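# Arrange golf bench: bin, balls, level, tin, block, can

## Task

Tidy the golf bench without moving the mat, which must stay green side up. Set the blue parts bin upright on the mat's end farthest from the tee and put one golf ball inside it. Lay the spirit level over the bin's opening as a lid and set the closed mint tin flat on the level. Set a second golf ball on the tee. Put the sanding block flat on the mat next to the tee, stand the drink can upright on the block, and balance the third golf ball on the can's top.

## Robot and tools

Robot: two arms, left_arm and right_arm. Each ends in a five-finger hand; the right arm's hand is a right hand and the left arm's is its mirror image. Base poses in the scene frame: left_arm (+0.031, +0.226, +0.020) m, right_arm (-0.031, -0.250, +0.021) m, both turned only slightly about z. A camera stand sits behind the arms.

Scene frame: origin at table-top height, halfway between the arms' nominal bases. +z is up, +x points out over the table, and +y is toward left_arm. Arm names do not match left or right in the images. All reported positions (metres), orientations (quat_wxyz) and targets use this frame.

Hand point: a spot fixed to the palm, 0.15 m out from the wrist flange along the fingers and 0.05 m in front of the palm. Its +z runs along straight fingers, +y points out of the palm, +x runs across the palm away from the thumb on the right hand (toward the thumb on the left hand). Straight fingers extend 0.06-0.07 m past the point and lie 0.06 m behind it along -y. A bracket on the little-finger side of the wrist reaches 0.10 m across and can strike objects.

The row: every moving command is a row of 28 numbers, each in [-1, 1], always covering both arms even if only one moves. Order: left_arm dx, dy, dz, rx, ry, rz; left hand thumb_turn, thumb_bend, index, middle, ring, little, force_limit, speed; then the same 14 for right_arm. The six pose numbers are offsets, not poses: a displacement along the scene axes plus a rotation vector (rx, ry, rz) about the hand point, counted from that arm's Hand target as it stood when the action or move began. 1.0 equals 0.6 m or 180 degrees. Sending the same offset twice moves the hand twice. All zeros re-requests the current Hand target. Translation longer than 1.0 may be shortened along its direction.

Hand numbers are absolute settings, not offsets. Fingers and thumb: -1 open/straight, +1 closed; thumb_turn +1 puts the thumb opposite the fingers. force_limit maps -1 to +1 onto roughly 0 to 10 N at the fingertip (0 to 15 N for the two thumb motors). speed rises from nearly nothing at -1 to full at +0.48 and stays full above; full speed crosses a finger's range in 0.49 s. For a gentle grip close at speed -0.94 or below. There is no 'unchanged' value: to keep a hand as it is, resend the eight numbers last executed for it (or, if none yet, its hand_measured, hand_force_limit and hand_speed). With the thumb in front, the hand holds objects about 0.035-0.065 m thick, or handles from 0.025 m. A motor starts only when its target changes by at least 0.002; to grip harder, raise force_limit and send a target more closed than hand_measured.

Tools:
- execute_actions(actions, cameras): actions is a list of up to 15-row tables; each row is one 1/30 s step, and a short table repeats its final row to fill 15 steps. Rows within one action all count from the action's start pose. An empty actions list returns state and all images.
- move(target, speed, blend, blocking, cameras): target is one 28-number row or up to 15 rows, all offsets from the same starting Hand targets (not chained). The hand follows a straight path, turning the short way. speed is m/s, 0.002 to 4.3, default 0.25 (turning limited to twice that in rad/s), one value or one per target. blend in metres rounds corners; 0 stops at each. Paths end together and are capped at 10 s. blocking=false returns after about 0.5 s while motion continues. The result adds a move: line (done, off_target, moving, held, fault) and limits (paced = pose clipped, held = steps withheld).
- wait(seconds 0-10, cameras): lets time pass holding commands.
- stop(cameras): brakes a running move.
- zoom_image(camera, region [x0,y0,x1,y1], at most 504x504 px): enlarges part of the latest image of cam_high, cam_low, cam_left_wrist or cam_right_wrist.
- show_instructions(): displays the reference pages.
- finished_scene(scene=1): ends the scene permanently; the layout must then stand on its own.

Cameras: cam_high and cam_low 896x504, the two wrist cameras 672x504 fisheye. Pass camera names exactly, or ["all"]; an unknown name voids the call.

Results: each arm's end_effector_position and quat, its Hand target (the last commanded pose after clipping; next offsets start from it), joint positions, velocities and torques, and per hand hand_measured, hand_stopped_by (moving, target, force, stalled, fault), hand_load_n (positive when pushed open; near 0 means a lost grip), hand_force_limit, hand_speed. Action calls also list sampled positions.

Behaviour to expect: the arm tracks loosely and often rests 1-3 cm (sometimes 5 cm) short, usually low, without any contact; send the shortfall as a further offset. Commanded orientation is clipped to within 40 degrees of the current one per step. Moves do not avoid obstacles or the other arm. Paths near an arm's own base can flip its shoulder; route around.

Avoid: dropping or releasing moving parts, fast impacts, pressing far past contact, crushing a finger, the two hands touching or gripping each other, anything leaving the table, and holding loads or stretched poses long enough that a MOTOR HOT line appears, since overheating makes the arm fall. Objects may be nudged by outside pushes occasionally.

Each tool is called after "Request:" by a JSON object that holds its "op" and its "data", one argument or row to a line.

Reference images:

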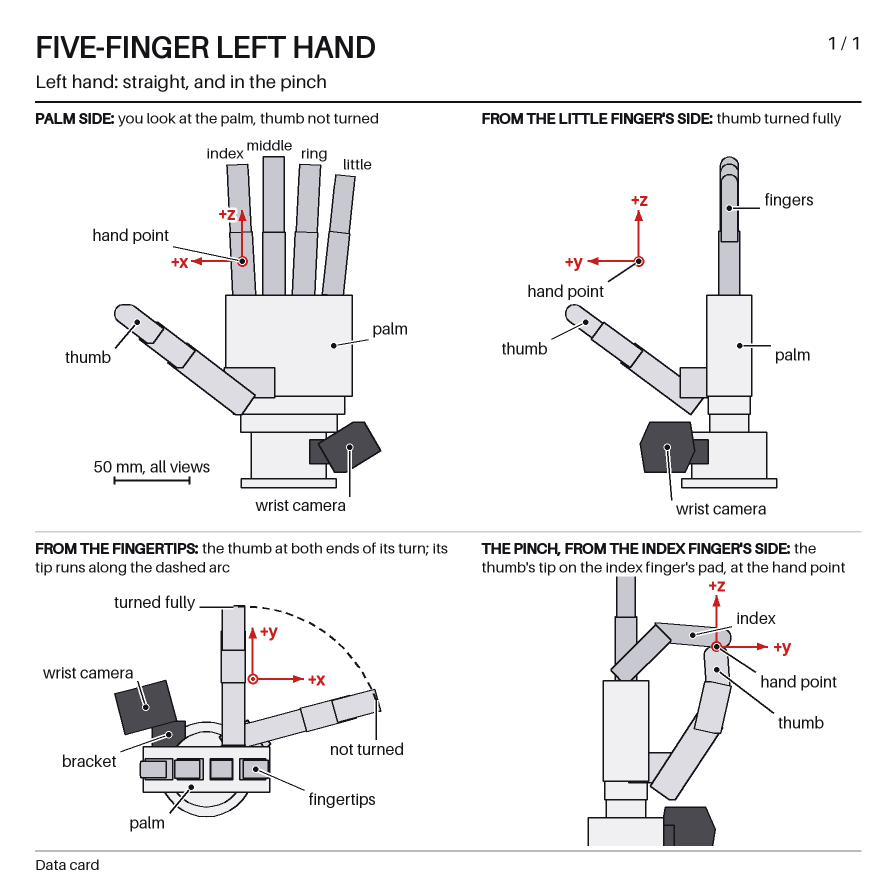

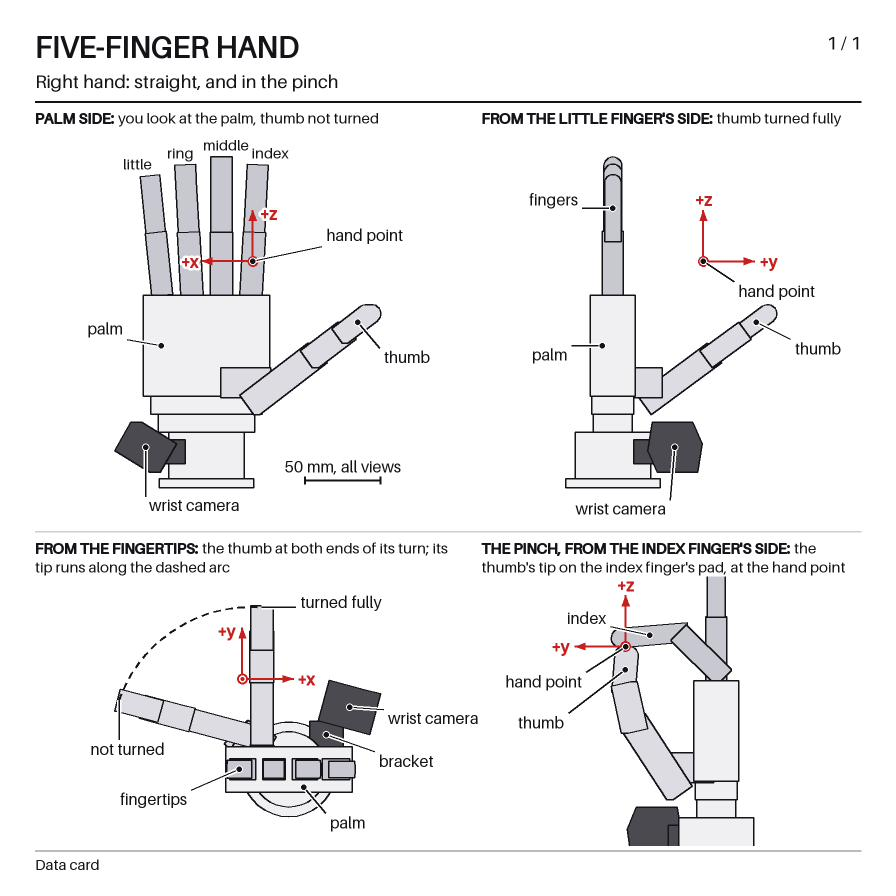

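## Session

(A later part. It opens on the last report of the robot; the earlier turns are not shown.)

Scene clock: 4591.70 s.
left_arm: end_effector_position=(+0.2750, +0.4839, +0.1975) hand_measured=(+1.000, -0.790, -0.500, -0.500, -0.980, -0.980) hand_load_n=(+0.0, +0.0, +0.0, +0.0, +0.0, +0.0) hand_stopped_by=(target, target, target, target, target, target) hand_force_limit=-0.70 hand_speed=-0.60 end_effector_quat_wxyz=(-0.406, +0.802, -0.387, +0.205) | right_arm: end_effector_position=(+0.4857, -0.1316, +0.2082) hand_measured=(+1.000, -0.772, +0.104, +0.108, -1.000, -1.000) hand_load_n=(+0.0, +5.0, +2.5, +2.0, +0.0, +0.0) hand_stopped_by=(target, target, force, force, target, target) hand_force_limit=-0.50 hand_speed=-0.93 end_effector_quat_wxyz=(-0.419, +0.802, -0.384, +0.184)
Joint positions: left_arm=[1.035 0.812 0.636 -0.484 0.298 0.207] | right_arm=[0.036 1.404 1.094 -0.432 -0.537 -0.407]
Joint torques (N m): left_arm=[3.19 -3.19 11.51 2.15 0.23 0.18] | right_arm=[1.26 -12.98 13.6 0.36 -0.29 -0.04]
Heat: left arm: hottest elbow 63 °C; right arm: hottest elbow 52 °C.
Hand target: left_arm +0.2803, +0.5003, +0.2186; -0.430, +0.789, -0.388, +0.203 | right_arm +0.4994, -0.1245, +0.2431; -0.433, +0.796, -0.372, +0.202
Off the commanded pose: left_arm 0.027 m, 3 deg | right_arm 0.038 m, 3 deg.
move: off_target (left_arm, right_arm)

Request:
{"op": "wait", "data": {
  "seconds": 0,
  "cameras": ["cam_low","cam_right_wrist","cam_high"]
}}

Request:
{"op": "zoom_image", "data": {
  "camera": "cam_low",
  "region": [290, 200, 360, 310]
}}

Request:
{"op": "zoom_image", "data": {
  "camera": "cam_right_wrist",
  "region": [390, 120, 570, 290]
}}

Scene clock: 4596.60 s.
left_arm: end_effector_position=(+0.2750, +0.4839, +0.1975) hand_measured=(+1.000, -0.790, -0.500, -0.500, -0.980, -0.980) hand_load_n=(+0.0, +0.0, +0.0, +0.0, +0.0, +0.0) hand_stopped_by=(target, target, target, target, target, target) hand_force_limit=-0.70 hand_speed=-0.60 end_effector_quat_wxyz=(-0.406, +0.802, -0.387, +0.205) | right_arm: end_effector_position=(+0.4857, -0.1315, +0.2082) hand_measured=(+1.000, -0.772, +0.104, +0.108, -1.000, -1.000) hand_load_n=(+0.0, +5.0, +2.5, +2.0, +0.0, +0.0) hand_stopped_by=(target, target, force, force, target, target) hand_force_limit=-0.50 hand_speed=-0.93 end_effector_quat_wxyz=(-0.419, +0.802, -0.384, +0.184)
Joint positions: left_arm=[1.035 0.812 0.636 -0.484 0.298 0.207] | right_arm=[0.036 1.404 1.094 -0.432 -0.537 -0.407]
Joint torques (N m): left_arm=[3.14 -3.19 11.49 2.18 0.23 0.18] | right_arm=[1.26 -13.04 13.6 0.35 -0.29 -0.04]
Heat: left arm: hottest elbow 63 °C; right arm: hottest elbow 52 °C.
Hand target: left_arm +0.2803, +0.5003, +0.2186; -0.430, +0.789, -0.388, +0.203 | right_arm +0.4994, -0.1245, +0.2431; -0.433, +0.796, -0.372, +0.202
Off the commanded pose: left_arm 0.027 m, 3 deg | right_arm 0.038 m, 3 deg.
Images, in order (width x height): cam_high 896x504, cam_low 896x504, cam_right_wrist 672x504.

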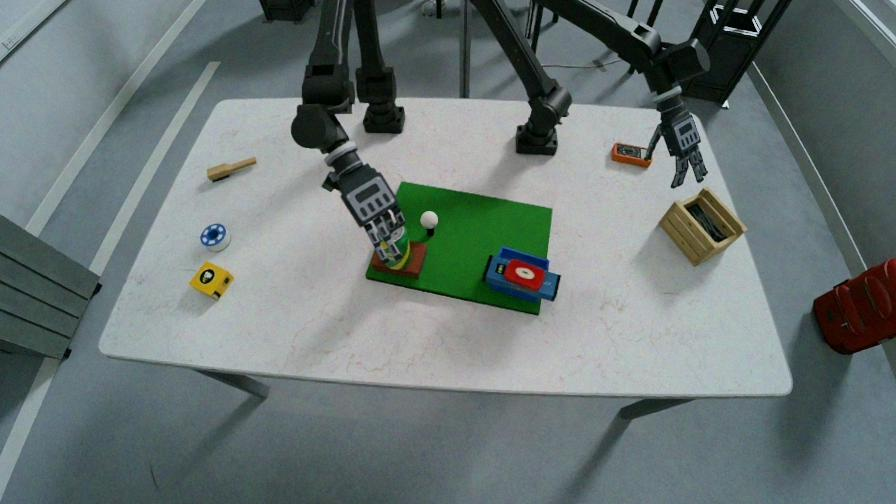

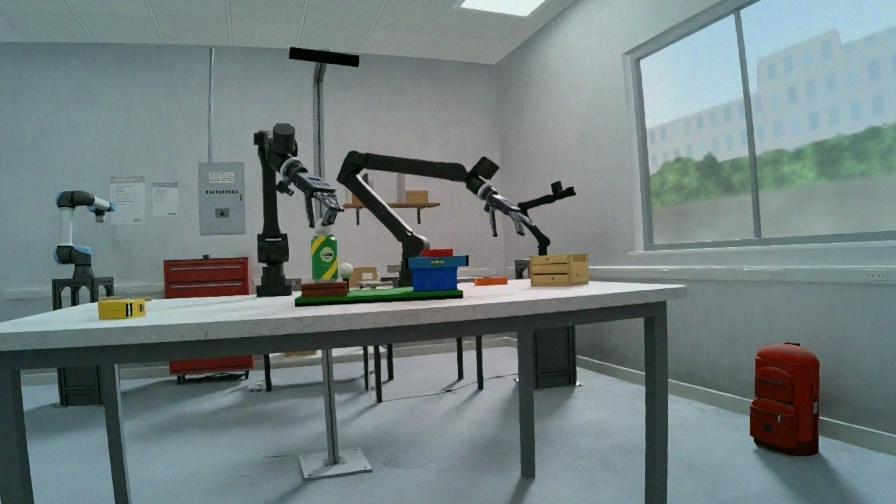

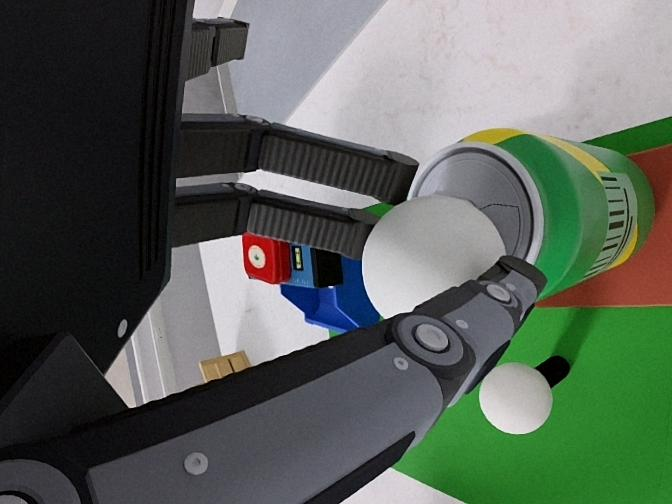

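Scaled by 4.582 from the camera's 896x504 image, which has a finer 1280x720 frame.

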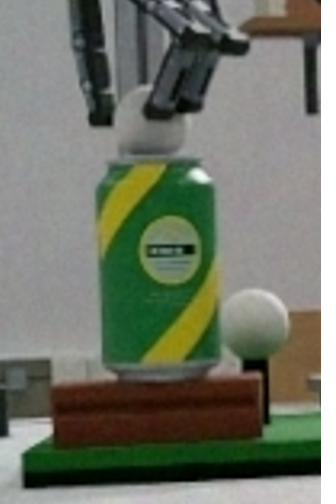

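Scaled by 2.800 from the camera's 672x504 image, which has a finer 960x720 frame.

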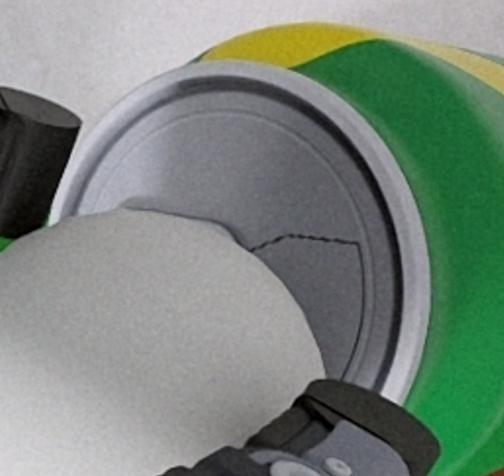

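Request:
{"op": "move", "data": {
  "target": [0,0,0,0,0,0,1,-0.79,-0.5,-0.5,-0.98,-0.98,-0.7,-0.6,0.003,-0.003,0.04,0,0,0,1,-0.77,0.35,0.35,-1,-1,-0.5,-0.93],
  "speed": 0.05
}}

Scene clock: 4607.03 s.
left_arm: end_effector_position=(+0.2750, +0.4839, +0.1975) hand_measured=(+1.000, -0.790, -0.500, -0.500, -0.980, -0.980) hand_load_n=(+0.0, +0.0, +0.0, +0.0, +0.0, +0.0) hand_stopped_by=(target, target, target, target, target, target) hand_force_limit=-0.70 hand_speed=-0.60 end_effector_quat_wxyz=(-0.406, +0.802, -0.387, +0.205) | right_arm: end_effector_position=(+0.4837, -0.1316, +0.2235) hand_measured=(+1.000, -0.772, +0.104, +0.108, -1.000, -1.000) hand_load_n=(+0.0, +4.5, +2.5, +2.0, +0.0, +0.0) hand_stopped_by=(target, target, force, force, target, target) hand_force_limit=-0.50 hand_speed=-0.93 end_effector_quat_wxyz=(-0.414, +0.804, -0.389, +0.175)
Joint positions: left_arm=[1.035 0.812 0.636 -0.484 0.298 0.207] | right_arm=[0.036 1.398 1.136 -0.504 -0.537 -0.407]
Joint torques (N m): left_arm=[3.19 -3.19 11.49 2.17 0.23 0.17] | right_arm=[0.97 -13.33 14.53 0.62 -0.44 -0.07]
Heat: left arm: hottest elbow 63 °C; right arm: hottest elbow 53 °C.
Hand target: left_arm +0.2803, +0.5003, +0.2186; -0.430, +0.789, -0.388, +0.203 | right_arm +0.5011, -0.1263, +0.2670; -0.433, +0.796, -0.372, +0.202
Off the commanded pose: left_arm 0.027 m, 3 deg | right_arm 0.047 m, 4 deg.
move: off_target (left_arm, right_arm)

Request:
{"op": "move", "data": {
  "target": [0,0,0,0,0,0,1,-0.79,-0.5,-0.5,-0.98,-0.98,-0.7,-0.6,0.002,-0.0087,-0.085,0,0,0,1,-0.77,0.35,0.35,-1,-1,-0.5,-0.93],
  "speed": 0.04,
  "cameras": ["cam_low","cam_right_wrist","cam_high"]
}}

Request:
{"op": "zoom_image", "data": {
  "camera": "cam_low",
  "region": [300, 205, 350, 255]
}}

Request:
{"op": "zoom_image", "data": {
  "camera": "cam_right_wrist",
  "region": [390, 120, 570, 290]
}}

Request:
{"op": "zoom_image", "data": {
  "camera": "cam_high",
  "region": [370, 200, 420, 250]
}}

Scene clock: 4618.63 s.
left_arm: end_effector_position=(+0.2750, +0.4839, +0.1975) hand_measured=(+1.000, -0.790, -0.500, -0.500, -0.980, -0.980) hand_load_n=(+0.0, +0.0, +0.0, +0.0, +0.0, +0.0) hand_stopped_by=(target, target, target, target, target, target) hand_force_limit=-0.70 hand_speed=-0.60 end_effector_quat_wxyz=(-0.406, +0.802, -0.387, +0.205) | right_arm: end_effector_position=(+0.4985, -0.1299, +0.2179) hand_measured=(+1.000, -0.772, +0.104, +0.108, -1.000, -1.000) hand_load_n=(+0.5, +5.0, +2.5, +2.0, +0.0, +0.0) hand_stopped_by=(target, target, force, force, target, target) hand_force_limit=-0.50 hand_speed=-0.93 end_effector_quat_wxyz=(-0.430, +0.798, -0.374, +0.198)
Joint positions: left_arm=[1.035 0.812 0.636 -0.484 0.298 0.207] | right_arm=[0.036 1.414 1.114 -0.402 -0.545 -0.407]
Joint torques (N m): left_arm=[3.19 -3.19 11.49 2.14 0.23 0.18] | right_arm=[0.09 -11.52 9.05 1.51 -0.43 -0.15]
Heat: left arm: hottest elbow 63 °C; right arm: hottest elbow 58 °C.
Hand target: left_arm +0.2803, +0.5003, +0.2186; -0.430, +0.789, -0.388, +0.203 | right_arm +0.5024, -0.1315, +0.2162; -0.433, +0.796, -0.372, +0.202
Off the commanded pose: left_arm 0.027 m, 3 deg | right_arm 0.005 m, 1 deg.
move: off_target (left_arm)
Images, in order (width x height): cam_high 896x504, cam_low 896x504, cam_right_wrist 672x504.

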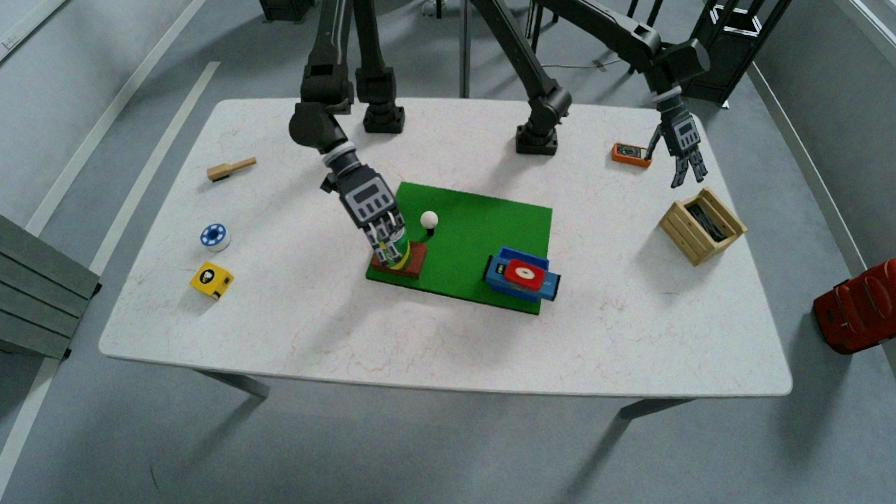

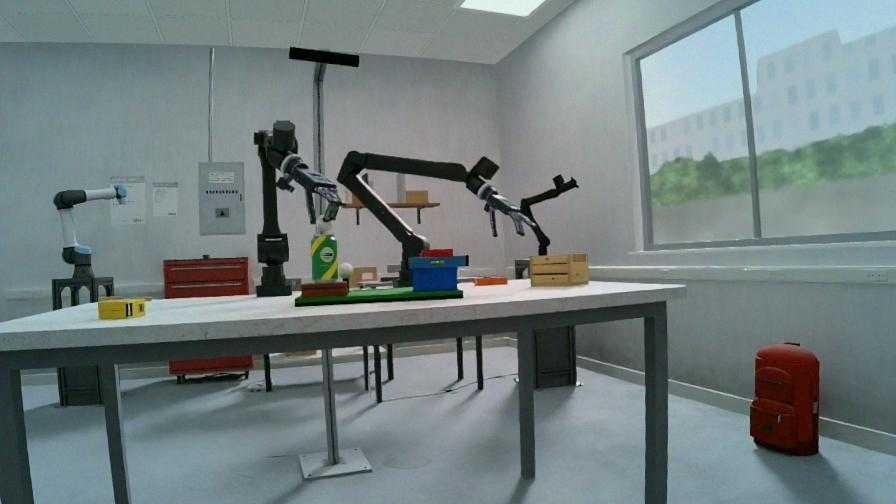

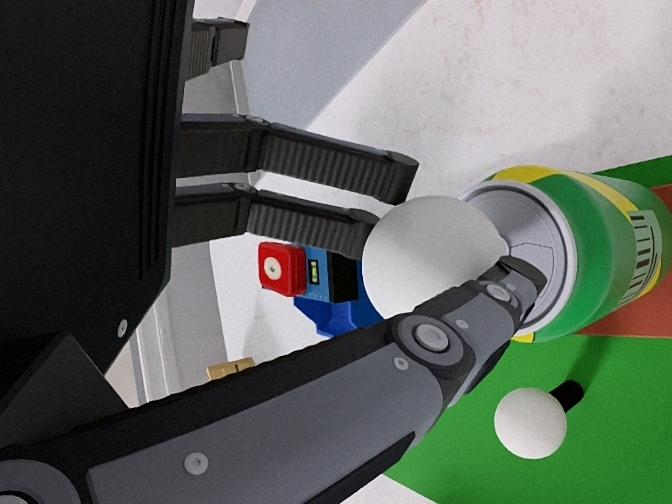

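Scaled by 10.080 from the camera's 896x504 image, which has a finer 1280x720 frame.

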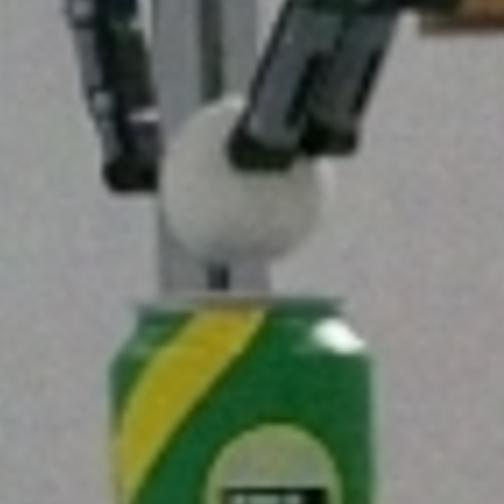

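Scaled by 2.800 from the camera's 672x504 image, which has a finer 960x720 frame.

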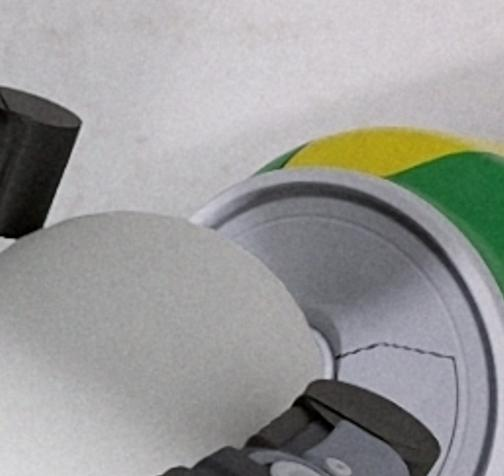

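Scaled by 10.080 from the camera's 896x504 image, which has a finer 1280x720 frame.

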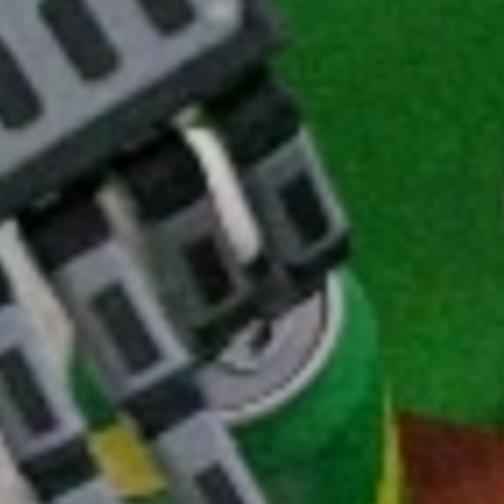

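Request:
{"op": "move", "data": {
  "target": [0,0,0,0,0,0,1,-0.79,-0.5,-0.5,-0.98,-0.98,-0.7,-0.6,0,-0.0067,-0.0142,0,0,0,1,-0.77,0.35,0.35,-1,-1,-0.5,-0.93],
  "speed": 0.03,
  "cameras": ["cam_low","cam_right_wrist","cam_high"]
}}

Request:
{"op": "zoom_image", "data": {
  "camera": "cam_low",
  "region": [300, 205, 350, 255]
}}

Request:
{"op": "zoom_image", "data": {
  "camera": "cam_right_wrist",
  "region": [390, 150, 570, 320]
}}

Request:
{"op": "zoom_image", "data": {
  "camera": "cam_high",
  "region": [382, 216, 408, 244]
}}

Scene clock: 4637.23 s.
left_arm: end_effector_position=(+0.2750, +0.4839, +0.1975) hand_measured=(+1.000, -0.790, -0.500, -0.500, -0.980, -0.980) hand_load_n=(+0.0, +0.0, +0.0, +0.0, +0.0, +0.0) hand_stopped_by=(target, target, target, target, target, target) hand_force_limit=-0.70 hand_speed=-0.60 end_effector_quat_wxyz=(-0.406, +0.802, -0.387, +0.205) | right_arm: end_effector_position=(+0.4979, -0.1302, +0.2115) hand_measured=(+1.000, -0.772, +0.104, +0.108, -1.000, -1.000) hand_load_n=(+0.5, +4.5, +2.5, +2.0, +0.0, +0.0) hand_stopped_by=(target, target, force, force, target, target) hand_force_limit=-0.50 hand_speed=-0.93 end_effector_quat_wxyz=(-0.432, +0.797, -0.373, +0.197)
Joint positions: left_arm=[1.035 0.812 0.636 -0.484 0.298 0.207] | right_arm=[0.034 1.419 1.1 -0.383 -0.552 -0.407]
Joint torques (N m): left_arm=[3.19 -3.31 11.51 2.15 0.23 0.18] | right_arm=[-0.32 -11.28 8.9 1.55 -0.45 -0.22]
Heat: left arm: hottest elbow 63 °C; right arm: hottest elbow 57 °C.
Hand target: left_arm +0.2803, +0.5003, +0.2186; -0.430, +0.789, -0.388, +0.203 | right_arm +0.5024, -0.1354, +0.2076; -0.433, +0.796, -0.372, +0.202
Off the commanded pose: left_arm 0.027 m, 3 deg | right_arm 0.008 m, 1 deg.
move: off_target (left_arm)
Images, in order (width x height): cam_high 896x504, cam_low 896x504, cam_right_wrist 672x504.

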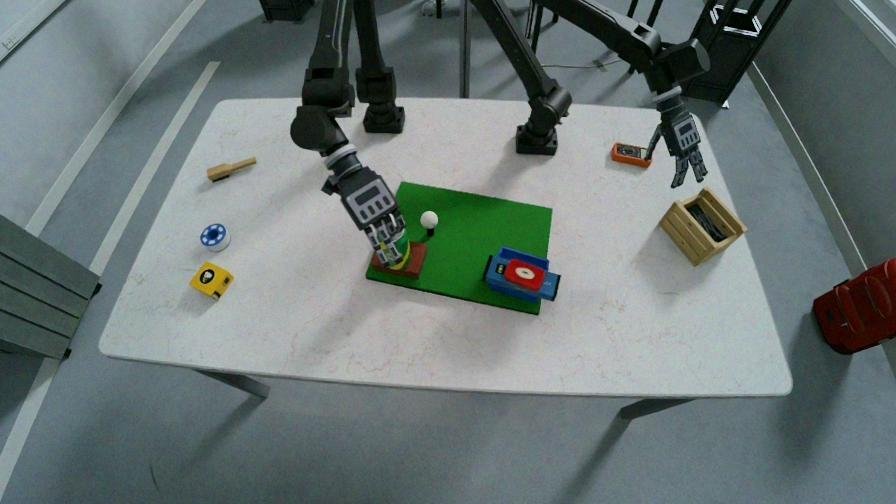

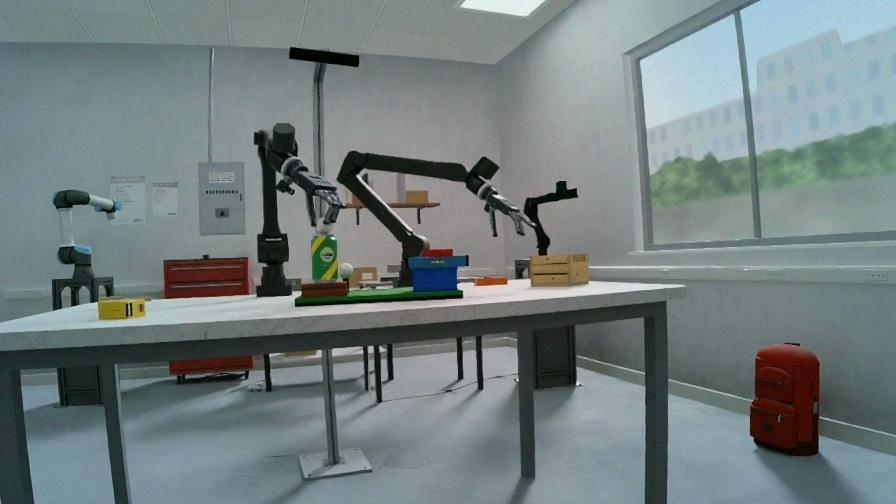

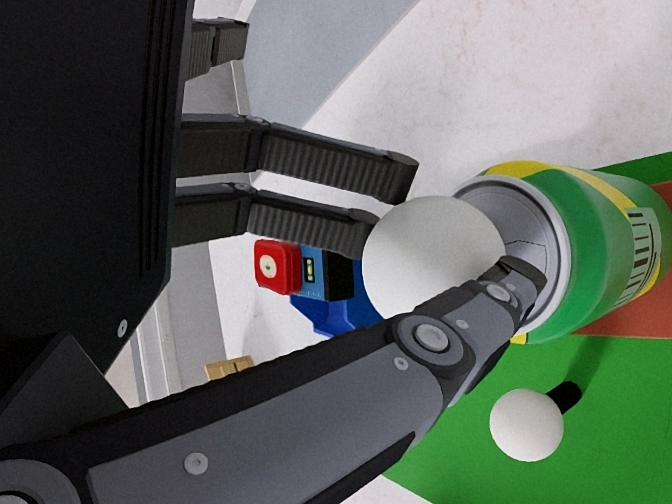

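Scaled by 10.080 from the camera's 896x504 image, which has a finer 1280x720 frame.

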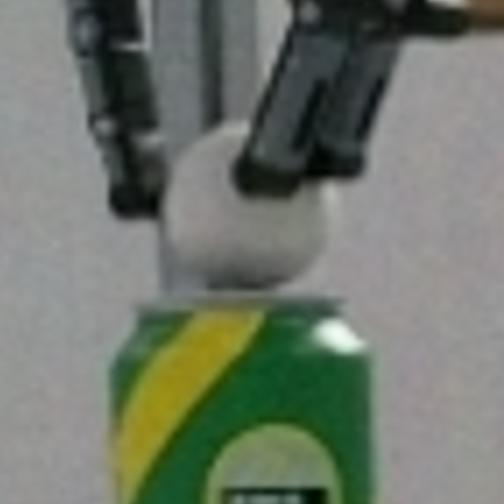

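Scaled by 2.800 from the camera's 672x504 image, which has a finer 960x720 frame.

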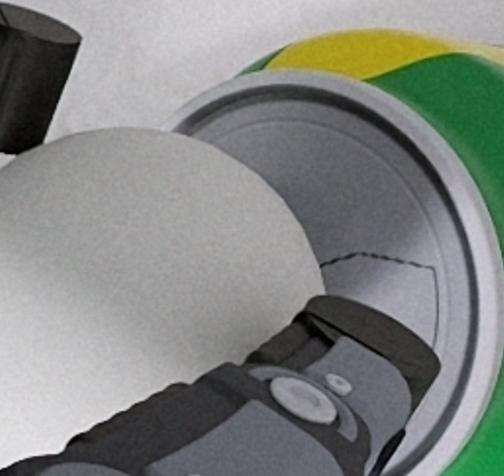

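Scaled by 18.000 from the camera's 896x504 image, which has a finer 1280x720 frame.

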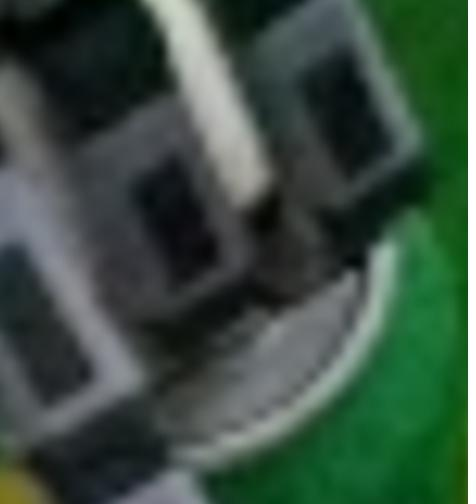

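Request:
{"op": "move", "data": {
  "target": [0,0,0,0,0,0,1,-0.79,-0.5,-0.5,-0.98,-0.98,-0.7,-0.6,0,-0.0093,0,0,0,0,1,-0.77,0.35,0.35,-1,-1,-0.5,-0.93],
  "speed": 0.03,
  "cameras": ["cam_low","cam_right_wrist"]
}}

Request:
{"op": "zoom_image", "data": {
  "camera": "cam_low",
  "region": [300, 205, 350, 255]
}}

Request:
{"op": "zoom_image", "data": {
  "camera": "cam_right_wrist",
  "region": [390, 150, 570, 320]
}}

Scene clock: 4661.50 s.
left_arm: end_effector_position=(+0.2750, +0.4839, +0.1975) hand_measured=(+1.000, -0.790, -0.500, -0.500, -0.980, -0.980) hand_load_n=(+0.0, +0.0, +0.0, +0.0, +0.0, +0.0) hand_stopped_by=(target, target, target, target, target, target) hand_force_limit=-0.70 hand_speed=-0.60 end_effector_quat_wxyz=(-0.406, +0.802, -0.387, +0.205) | right_arm: end_effector_position=(+0.4987, -0.1354, +0.2121) hand_measured=(+1.000, -0.772, +0.104, +0.108, -1.000, -1.000) hand_load_n=(+0.5, +5.0, +2.5, +2.0, +0.5, +0.0) hand_stopped_by=(target, target, force, force, target, target) hand_force_limit=-0.50 hand_speed=-0.93 end_effector_quat_wxyz=(-0.433, +0.796, -0.375, +0.198)
Joint positions: left_arm=[1.035 0.812 0.636 -0.484 0.298 0.207] | right_arm=[0.022 1.419 1.1 -0.383 -0.561 -0.411]
Joint torques (N m): left_arm=[3.31 -3.25 11.49 2.17 0.23 0.18] | right_arm=[-0.44 -11.34 8.96 1.33 -0.44 -0.27]
Heat: left arm: hottest elbow 63 °C; right arm: hottest elbow 53 °C.
Hand target: left_arm +0.2803, +0.5003, +0.2186; -0.430, +0.789, -0.388, +0.203 | right_arm +0.5024, -0.1410, +0.2075; -0.433, +0.796, -0.372, +0.202
Off the commanded pose: left_arm 0.027 m, 3 deg | right_arm 0.008 m, 1 deg.
move: off_target (left_arm)
Images, in order (width x height): cam_low 896x504, cam_right_wrist 672x504.

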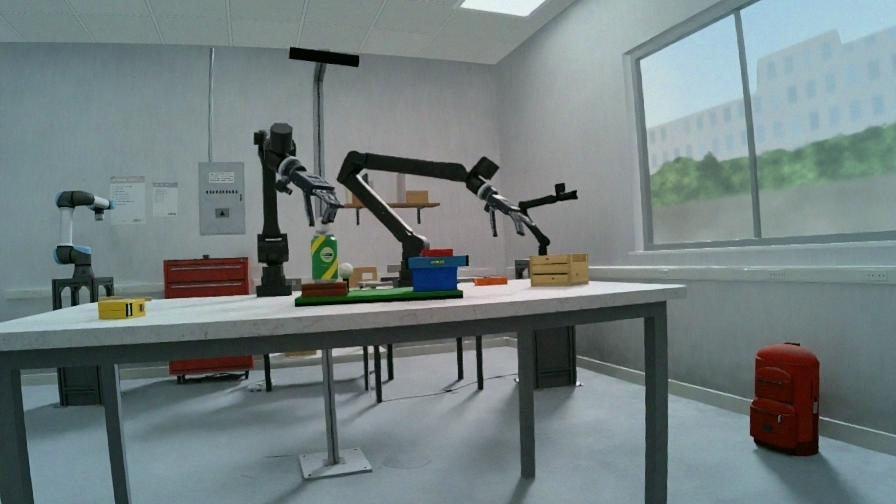

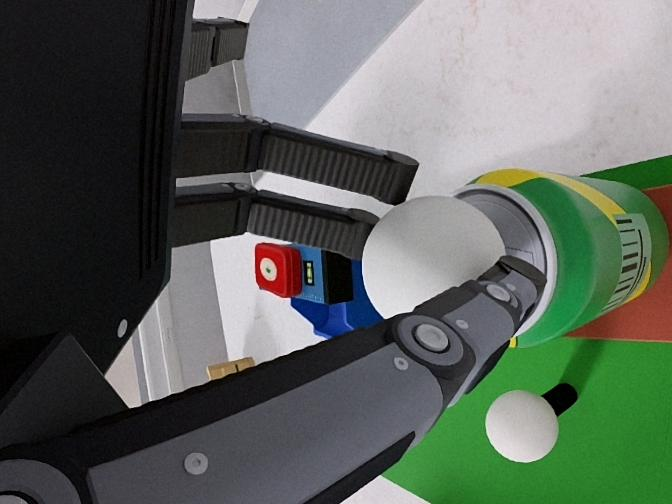

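Scaled by 10.080 from the camera's 896x504 image, which has a finer 1280x720 frame.

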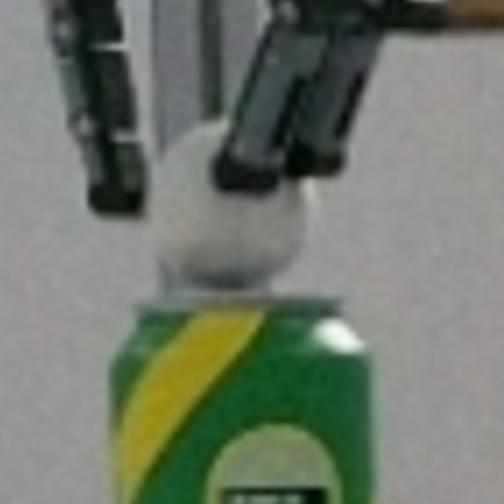

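Scaled by 2.800 from the camera's 672x504 image, which has a finer 960x720 frame.

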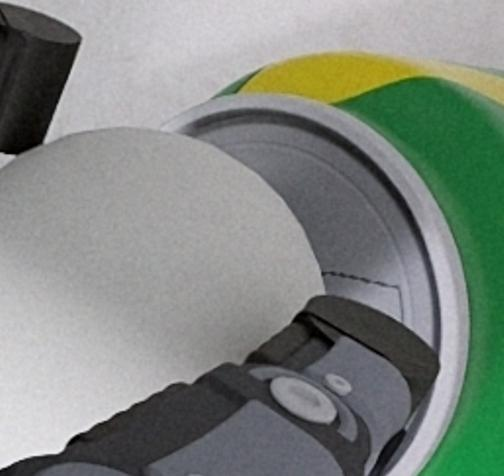

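Request:
{"op": "move", "data": {
  "target": [0,0,0,0,0,0,1,-0.79,-0.5,-0.5,-0.98,-0.98,-0.7,-0.6,0,0.0025,-0.005,0,0,0,1,-0.77,0.35,0.35,-1,-1,-0.5,-0.93],
  "speed": 0.02,
  "cameras": ["cam_low","cam_right_wrist"]
}}

Request:
{"op": "zoom_image", "data": {
  "camera": "cam_low",
  "region": [300, 205, 350, 255]
}}

Scene clock: 4672.93 s.
left_arm: end_effector_position=(+0.2750, +0.4839, +0.1975) hand_measured=(+1.000, -0.790, -0.500, -0.500, -0.980, -0.980) hand_load_n=(+0.0, +0.0, +0.0, +0.0, +0.0, +0.0) hand_stopped_by=(target, target, target, target, target, target) hand_force_limit=-0.70 hand_speed=-0.60 end_effector_quat_wxyz=(-0.406, +0.802, -0.387, +0.205) | right_arm: end_effector_position=(+0.4980, -0.1354, +0.2090) hand_measured=(+1.000, -0.772, +0.104, +0.108, -1.000, -1.000) hand_load_n=(+0.0, +5.0, +2.5, +2.0, +0.0, +0.0) hand_stopped_by=(target, target, force, force, target, target) hand_force_limit=-0.50 hand_speed=-0.93 end_effector_quat_wxyz=(-0.433, +0.796, -0.375, +0.196)
Joint positions: left_arm=[1.035 0.812 0.636 -0.484 0.298 0.207] | right_arm=[0.022 1.421 1.095 -0.379 -0.562 -0.411]
Joint torques (N m): left_arm=[3.14 -3.25 11.48 2.17 0.23 0.17] | right_arm=[-0.09 -11.28 8.88 1.55 -0.33 -0.25]
Heat: left arm: hottest elbow 63 °C; right arm: hottest elbow 52 °C.
Hand target: left_arm +0.2803, +0.5003, +0.2186; -0.430, +0.789, -0.388, +0.203 | right_arm +0.5024, -0.1394, +0.2045; -0.433, +0.796, -0.372, +0.202
Off the commanded pose: left_arm 0.027 m, 3 deg | right_arm 0.008 m, 1 deg.
move: off_target (left_arm)
Images, in order (width x height): cam_low 896x504, cam_right_wrist 672x504.

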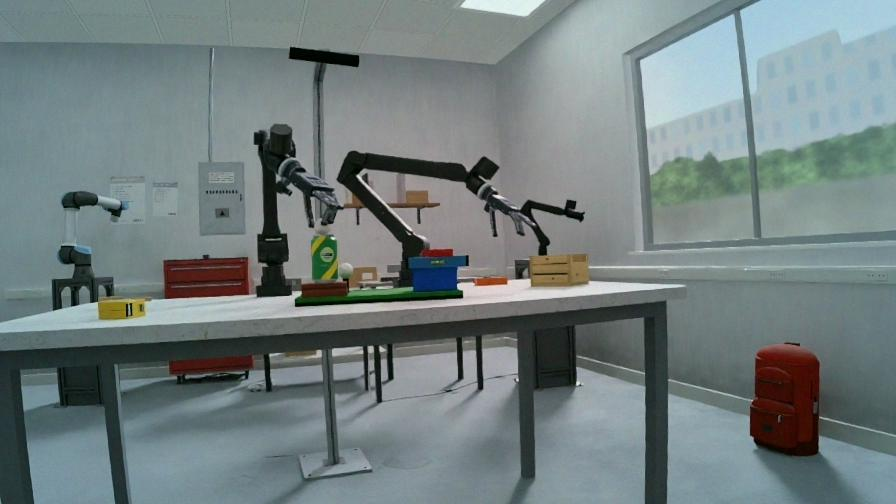

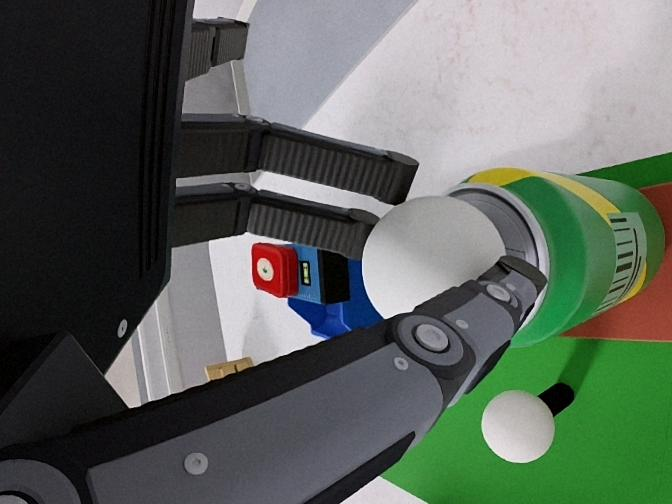

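Scaled by 10.080 from the camera's 896x504 image, which has a finer 1280x720 frame.

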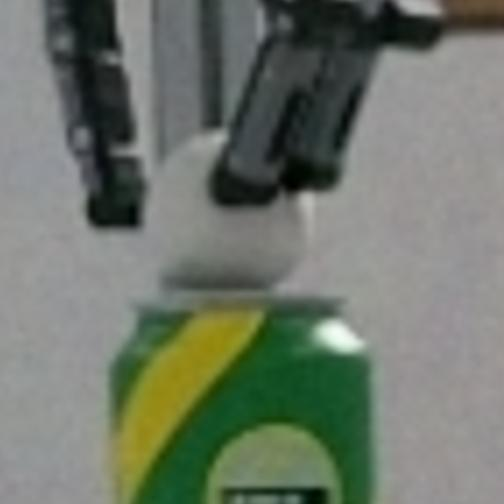

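Request:
{"op": "move", "data": {
  "target": [0,0,0,0,0,0,1,-0.79,-0.5,-0.5,-0.98,-0.98,-0.7,-0.6,0,0,-0.0035,0,0,0,1,-0.77,0.35,0.35,-1,-1,-0.5,-0.93],
  "speed": 0.02
}}

Request:
{"op": "wait", "data": {
  "seconds": 0,
  "cameras": ["cam_low","cam_high","cam_right_wrist"]
}}

Request:
{"op": "zoom_image", "data": {
  "camera": "cam_low",
  "region": [300, 205, 350, 255]
}}

Request:
{"op": "zoom_image", "data": {
  "camera": "cam_high",
  "region": [375, 205, 415, 245]
}}

Scene clock: 4683.67 s.
left_arm: end_effector_position=(+0.2750, +0.4839, +0.1975) hand_measured=(+1.000, -0.790, -0.500, -0.500, -0.980, -0.980) hand_load_n=(+0.0, +0.0, +0.0, +0.0, +0.0, +0.0) hand_stopped_by=(target, target, target, target, target, target) hand_force_limit=-0.70 hand_speed=-0.60 end_effector_quat_wxyz=(-0.406, +0.802, -0.387, +0.205) | right_arm: end_effector_position=(+0.4992, -0.1354, +0.2092) hand_measured=(+1.000, -0.772, +0.104, +0.108, -1.000, -1.000) hand_load_n=(+0.0, +5.0, +3.0, +2.0, +0.0, +0.0) hand_stopped_by=(target, target, force, force, target, target) hand_force_limit=-0.50 hand_speed=-0.93 end_effector_quat_wxyz=(-0.433, +0.796, -0.374, +0.198)
Joint positions: left_arm=[1.035 0.812 0.636 -0.484 0.298 0.207] | right_arm=[0.022 1.422 1.095 -0.373 -0.562 -0.411]
Joint torques (N m): left_arm=[3.25 -3.19 11.49 2.15 0.23 0.18] | right_arm=[-0.09 -11.28 8.59 1.5 -0.32 -0.24]
Heat: left arm: hottest elbow 63 °C; right arm: hottest elbow 51 °C.
Hand target: left_arm +0.2803, +0.5003, +0.2186; -0.430, +0.789, -0.388, +0.203 | right_arm +0.5023, -0.1394, +0.2025; -0.433, +0.796, -0.372, +0.202
Off the commanded pose: left_arm 0.027 m, 3 deg | right_arm 0.008 m, 1 deg.
move: off_target (left_arm)

Scene clock: 4683.67 s.
left_arm: end_effector_position=(+0.2750, +0.4839, +0.1975) hand_measured=(+1.000, -0.790, -0.500, -0.500, -0.980, -0.980) hand_load_n=(+0.0, +0.0, +0.0, +0.0, +0.0, +0.0) hand_stopped_by=(target, target, target, target, target, target) hand_force_limit=-0.70 hand_speed=-0.60 end_effector_quat_wxyz=(-0.406, +0.802, -0.387, +0.205) | right_arm: end_effector_position=(+0.4992, -0.1354, +0.2092) hand_measured=(+1.000, -0.772, +0.104, +0.108, -1.000, -1.000) hand_load_n=(+0.0, +5.0, +3.0, +2.0, +0.0, +0.0) hand_stopped_by=(target, target, force, force, target, target) hand_force_limit=-0.50 hand_speed=-0.93 end_effector_quat_wxyz=(-0.433, +0.796, -0.374, +0.198)
Joint positions: left_arm=[1.035 0.812 0.636 -0.484 0.298 0.207] | right_arm=[0.022 1.422 1.095 -0.373 -0.562 -0.411]
Joint torques (N m): left_arm=[3.25 -3.19 11.49 2.15 0.23 0.18] | right_arm=[-0.09 -11.28 8.59 1.5 -0.32 -0.24]
Heat: left arm: hottest elbow 63 °C; right arm: hottest elbow 51 °C.
Hand target: left_arm +0.2803, +0.5003, +0.2186; -0.430, +0.789, -0.388, +0.203 | right_arm +0.5023, -0.1394, +0.2025; -0.433, +0.796, -0.372, +0.202
Off the commanded pose: left_arm 0.027 m, 3 deg | right_arm 0.008 m, 1 deg.
Images, in order (width x height): cam_high 896x504, cam_low 896x504, cam_right_wrist 672x504.

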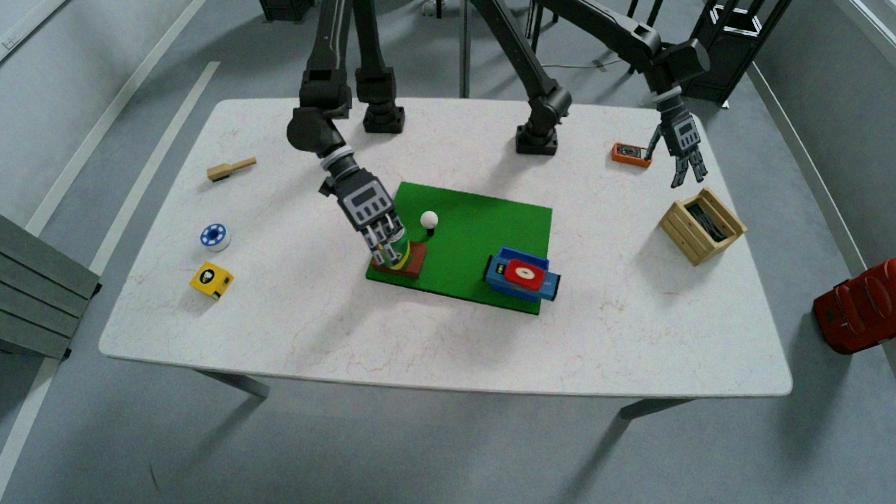

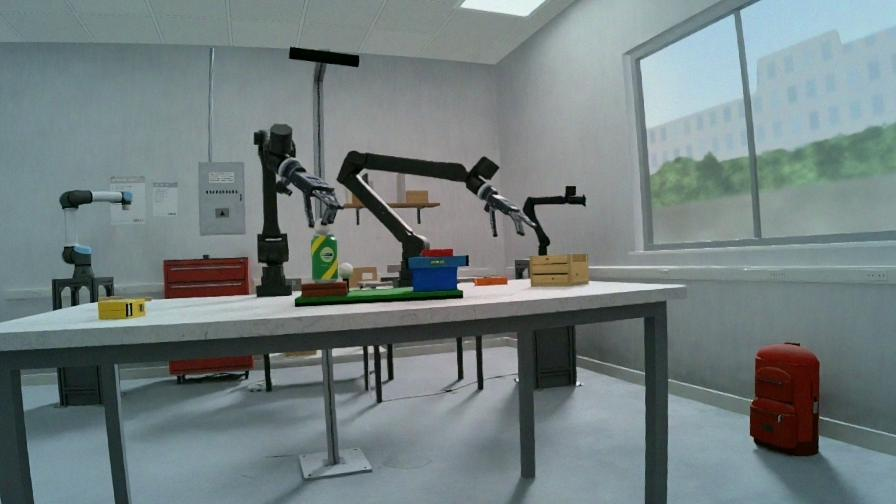

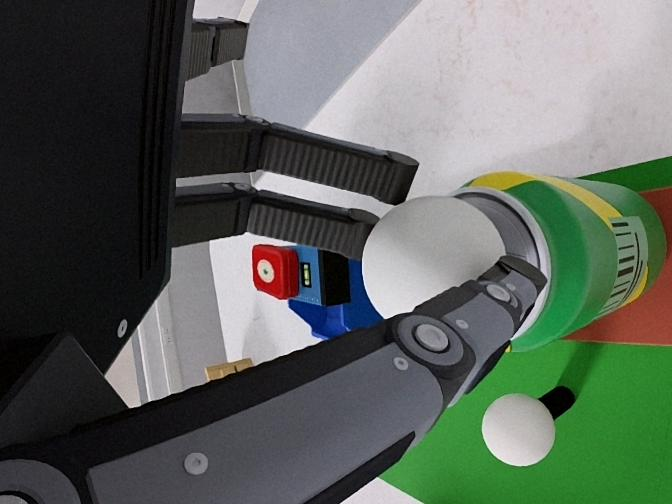

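Scaled by 10.080 from the camera's 896x504 image, which has a finer 1280x720 frame.

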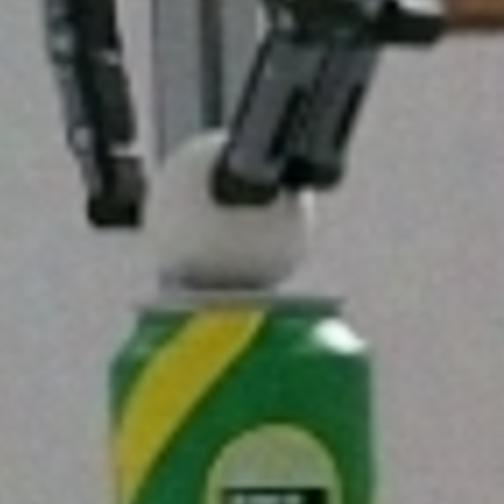

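Scaled by 12.600 from the camera's 896x504 image, which has a finer 1280x720 frame.

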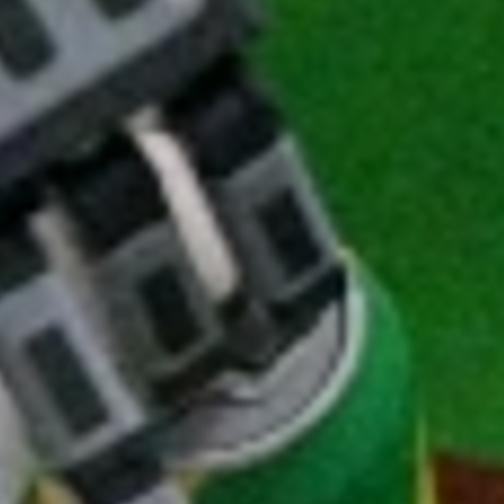

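Request:
{"op": "execute_actions", "data": {
  "actions": [
    [[0,0,0,0,0,0,1,-0.79,-0.5,-0.5,-0.98,-0.98,-0.7,-0.6,0,0.002,0.004,0,0,0,1,-0.79,0.088,0.092,-1,-1,-0.5,-0.93]]
  ],
  "cameras": ["cam_low"]
}}

Request:
{"op": "zoom_image", "data": {
  "camera": "cam_low",
  "region": [300, 205, 350, 255]
}}

Scene clock: 4713.83 s.
left_arm: end_effector_position=(+0.2750, +0.4839, +0.1975) hand_measured=(+1.000, -0.790, -0.500, -0.500, -0.980, -0.980) hand_load_n=(+0.0, +0.0, +0.0, +0.0, +0.0, +0.0) hand_stopped_by=(target, target, target, target, target, target) hand_force_limit=-0.70 hand_speed=-0.60 end_effector_quat_wxyz=(-0.406, +0.802, -0.387, +0.205) | right_arm: end_effector_position=(+0.4993, -0.1354, +0.2090) hand_measured=(+1.000, -0.790, +0.088, +0.092, -1.000, -1.000) hand_load_n=(+0.0, +0.0, +0.0, +0.0, +0.0, +0.0) hand_stopped_by=(target, target, target, target, target, target) hand_force_limit=-0.50 hand_speed=-0.93 end_effector_quat_wxyz=(-0.433, +0.796, -0.374, +0.198)
Joint positions: left_arm=[1.035 0.812 0.636 -0.484 0.298 0.207] | right_arm=[0.022 1.423 1.095 -0.373 -0.562 -0.411]
Joint torques (N m): left_arm=[3.14 -3.19 11.48 2.14 0.23 0.18] | right_arm=[0.15 -11.46 8.9 1.37 -0.24 -0.22]
Heat: left arm: hottest elbow 63 °C; right arm: hottest elbow 50 °C.
Hand target: left_arm +0.2803, +0.5003, +0.2186; -0.430, +0.789, -0.388, +0.203 | right_arm +0.5024, -0.1382, +0.2048; -0.433, +0.796, -0.372, +0.202
Off the commanded pose: left_arm 0.027 m, 3 deg | right_arm 0.006 m, 1 deg.
Step readings (end_effector_position of left_arm | right_arm):
0: (+0.2750, +0.4839, +0.1975) | (+0.4993, -0.1354, +0.2090)
1: (+0.2750, +0.4839, +0.1975) | (+0.4993, -0.1354, +0.2090)
2: (+0.2750, +0.4839, +0.1975) | (+0.4993, -0.1354, +0.2090)
4: (+0.2750, +0.4839, +0.1975) | (+0.4993, -0.1354, +0.2090)
8: (+0.2750, +0.4839, +0.1975) | (+0.4993, -0.1354, +0.2090)
15: (+0.2750, +0.4839, +0.1975) | (+0.4993, -0.1354, +0.2090)
Images, in order (width x height): cam_low 896x504.

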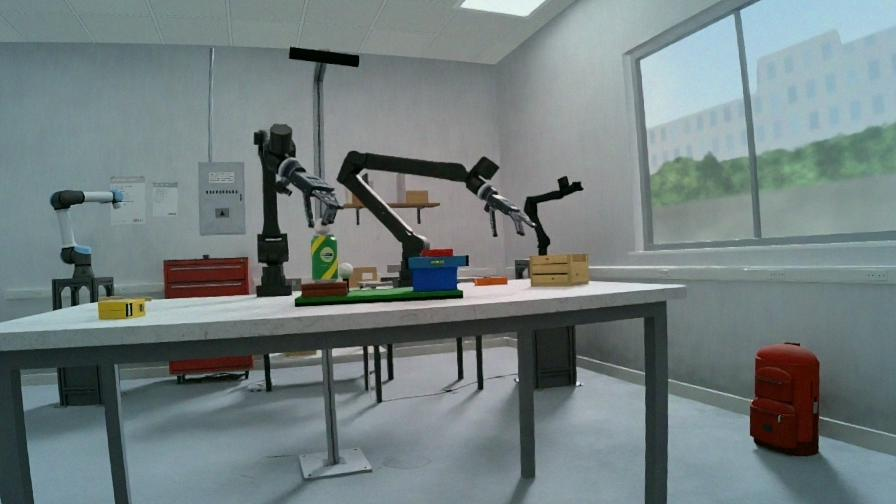

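Scaled by 10.080 from the camera's 896x504 image, which has a finer 1280x720 frame.

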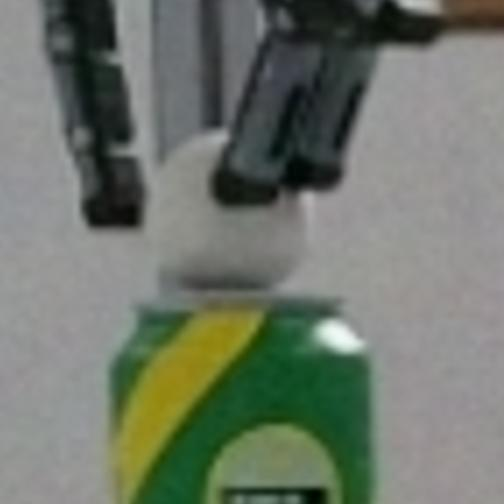

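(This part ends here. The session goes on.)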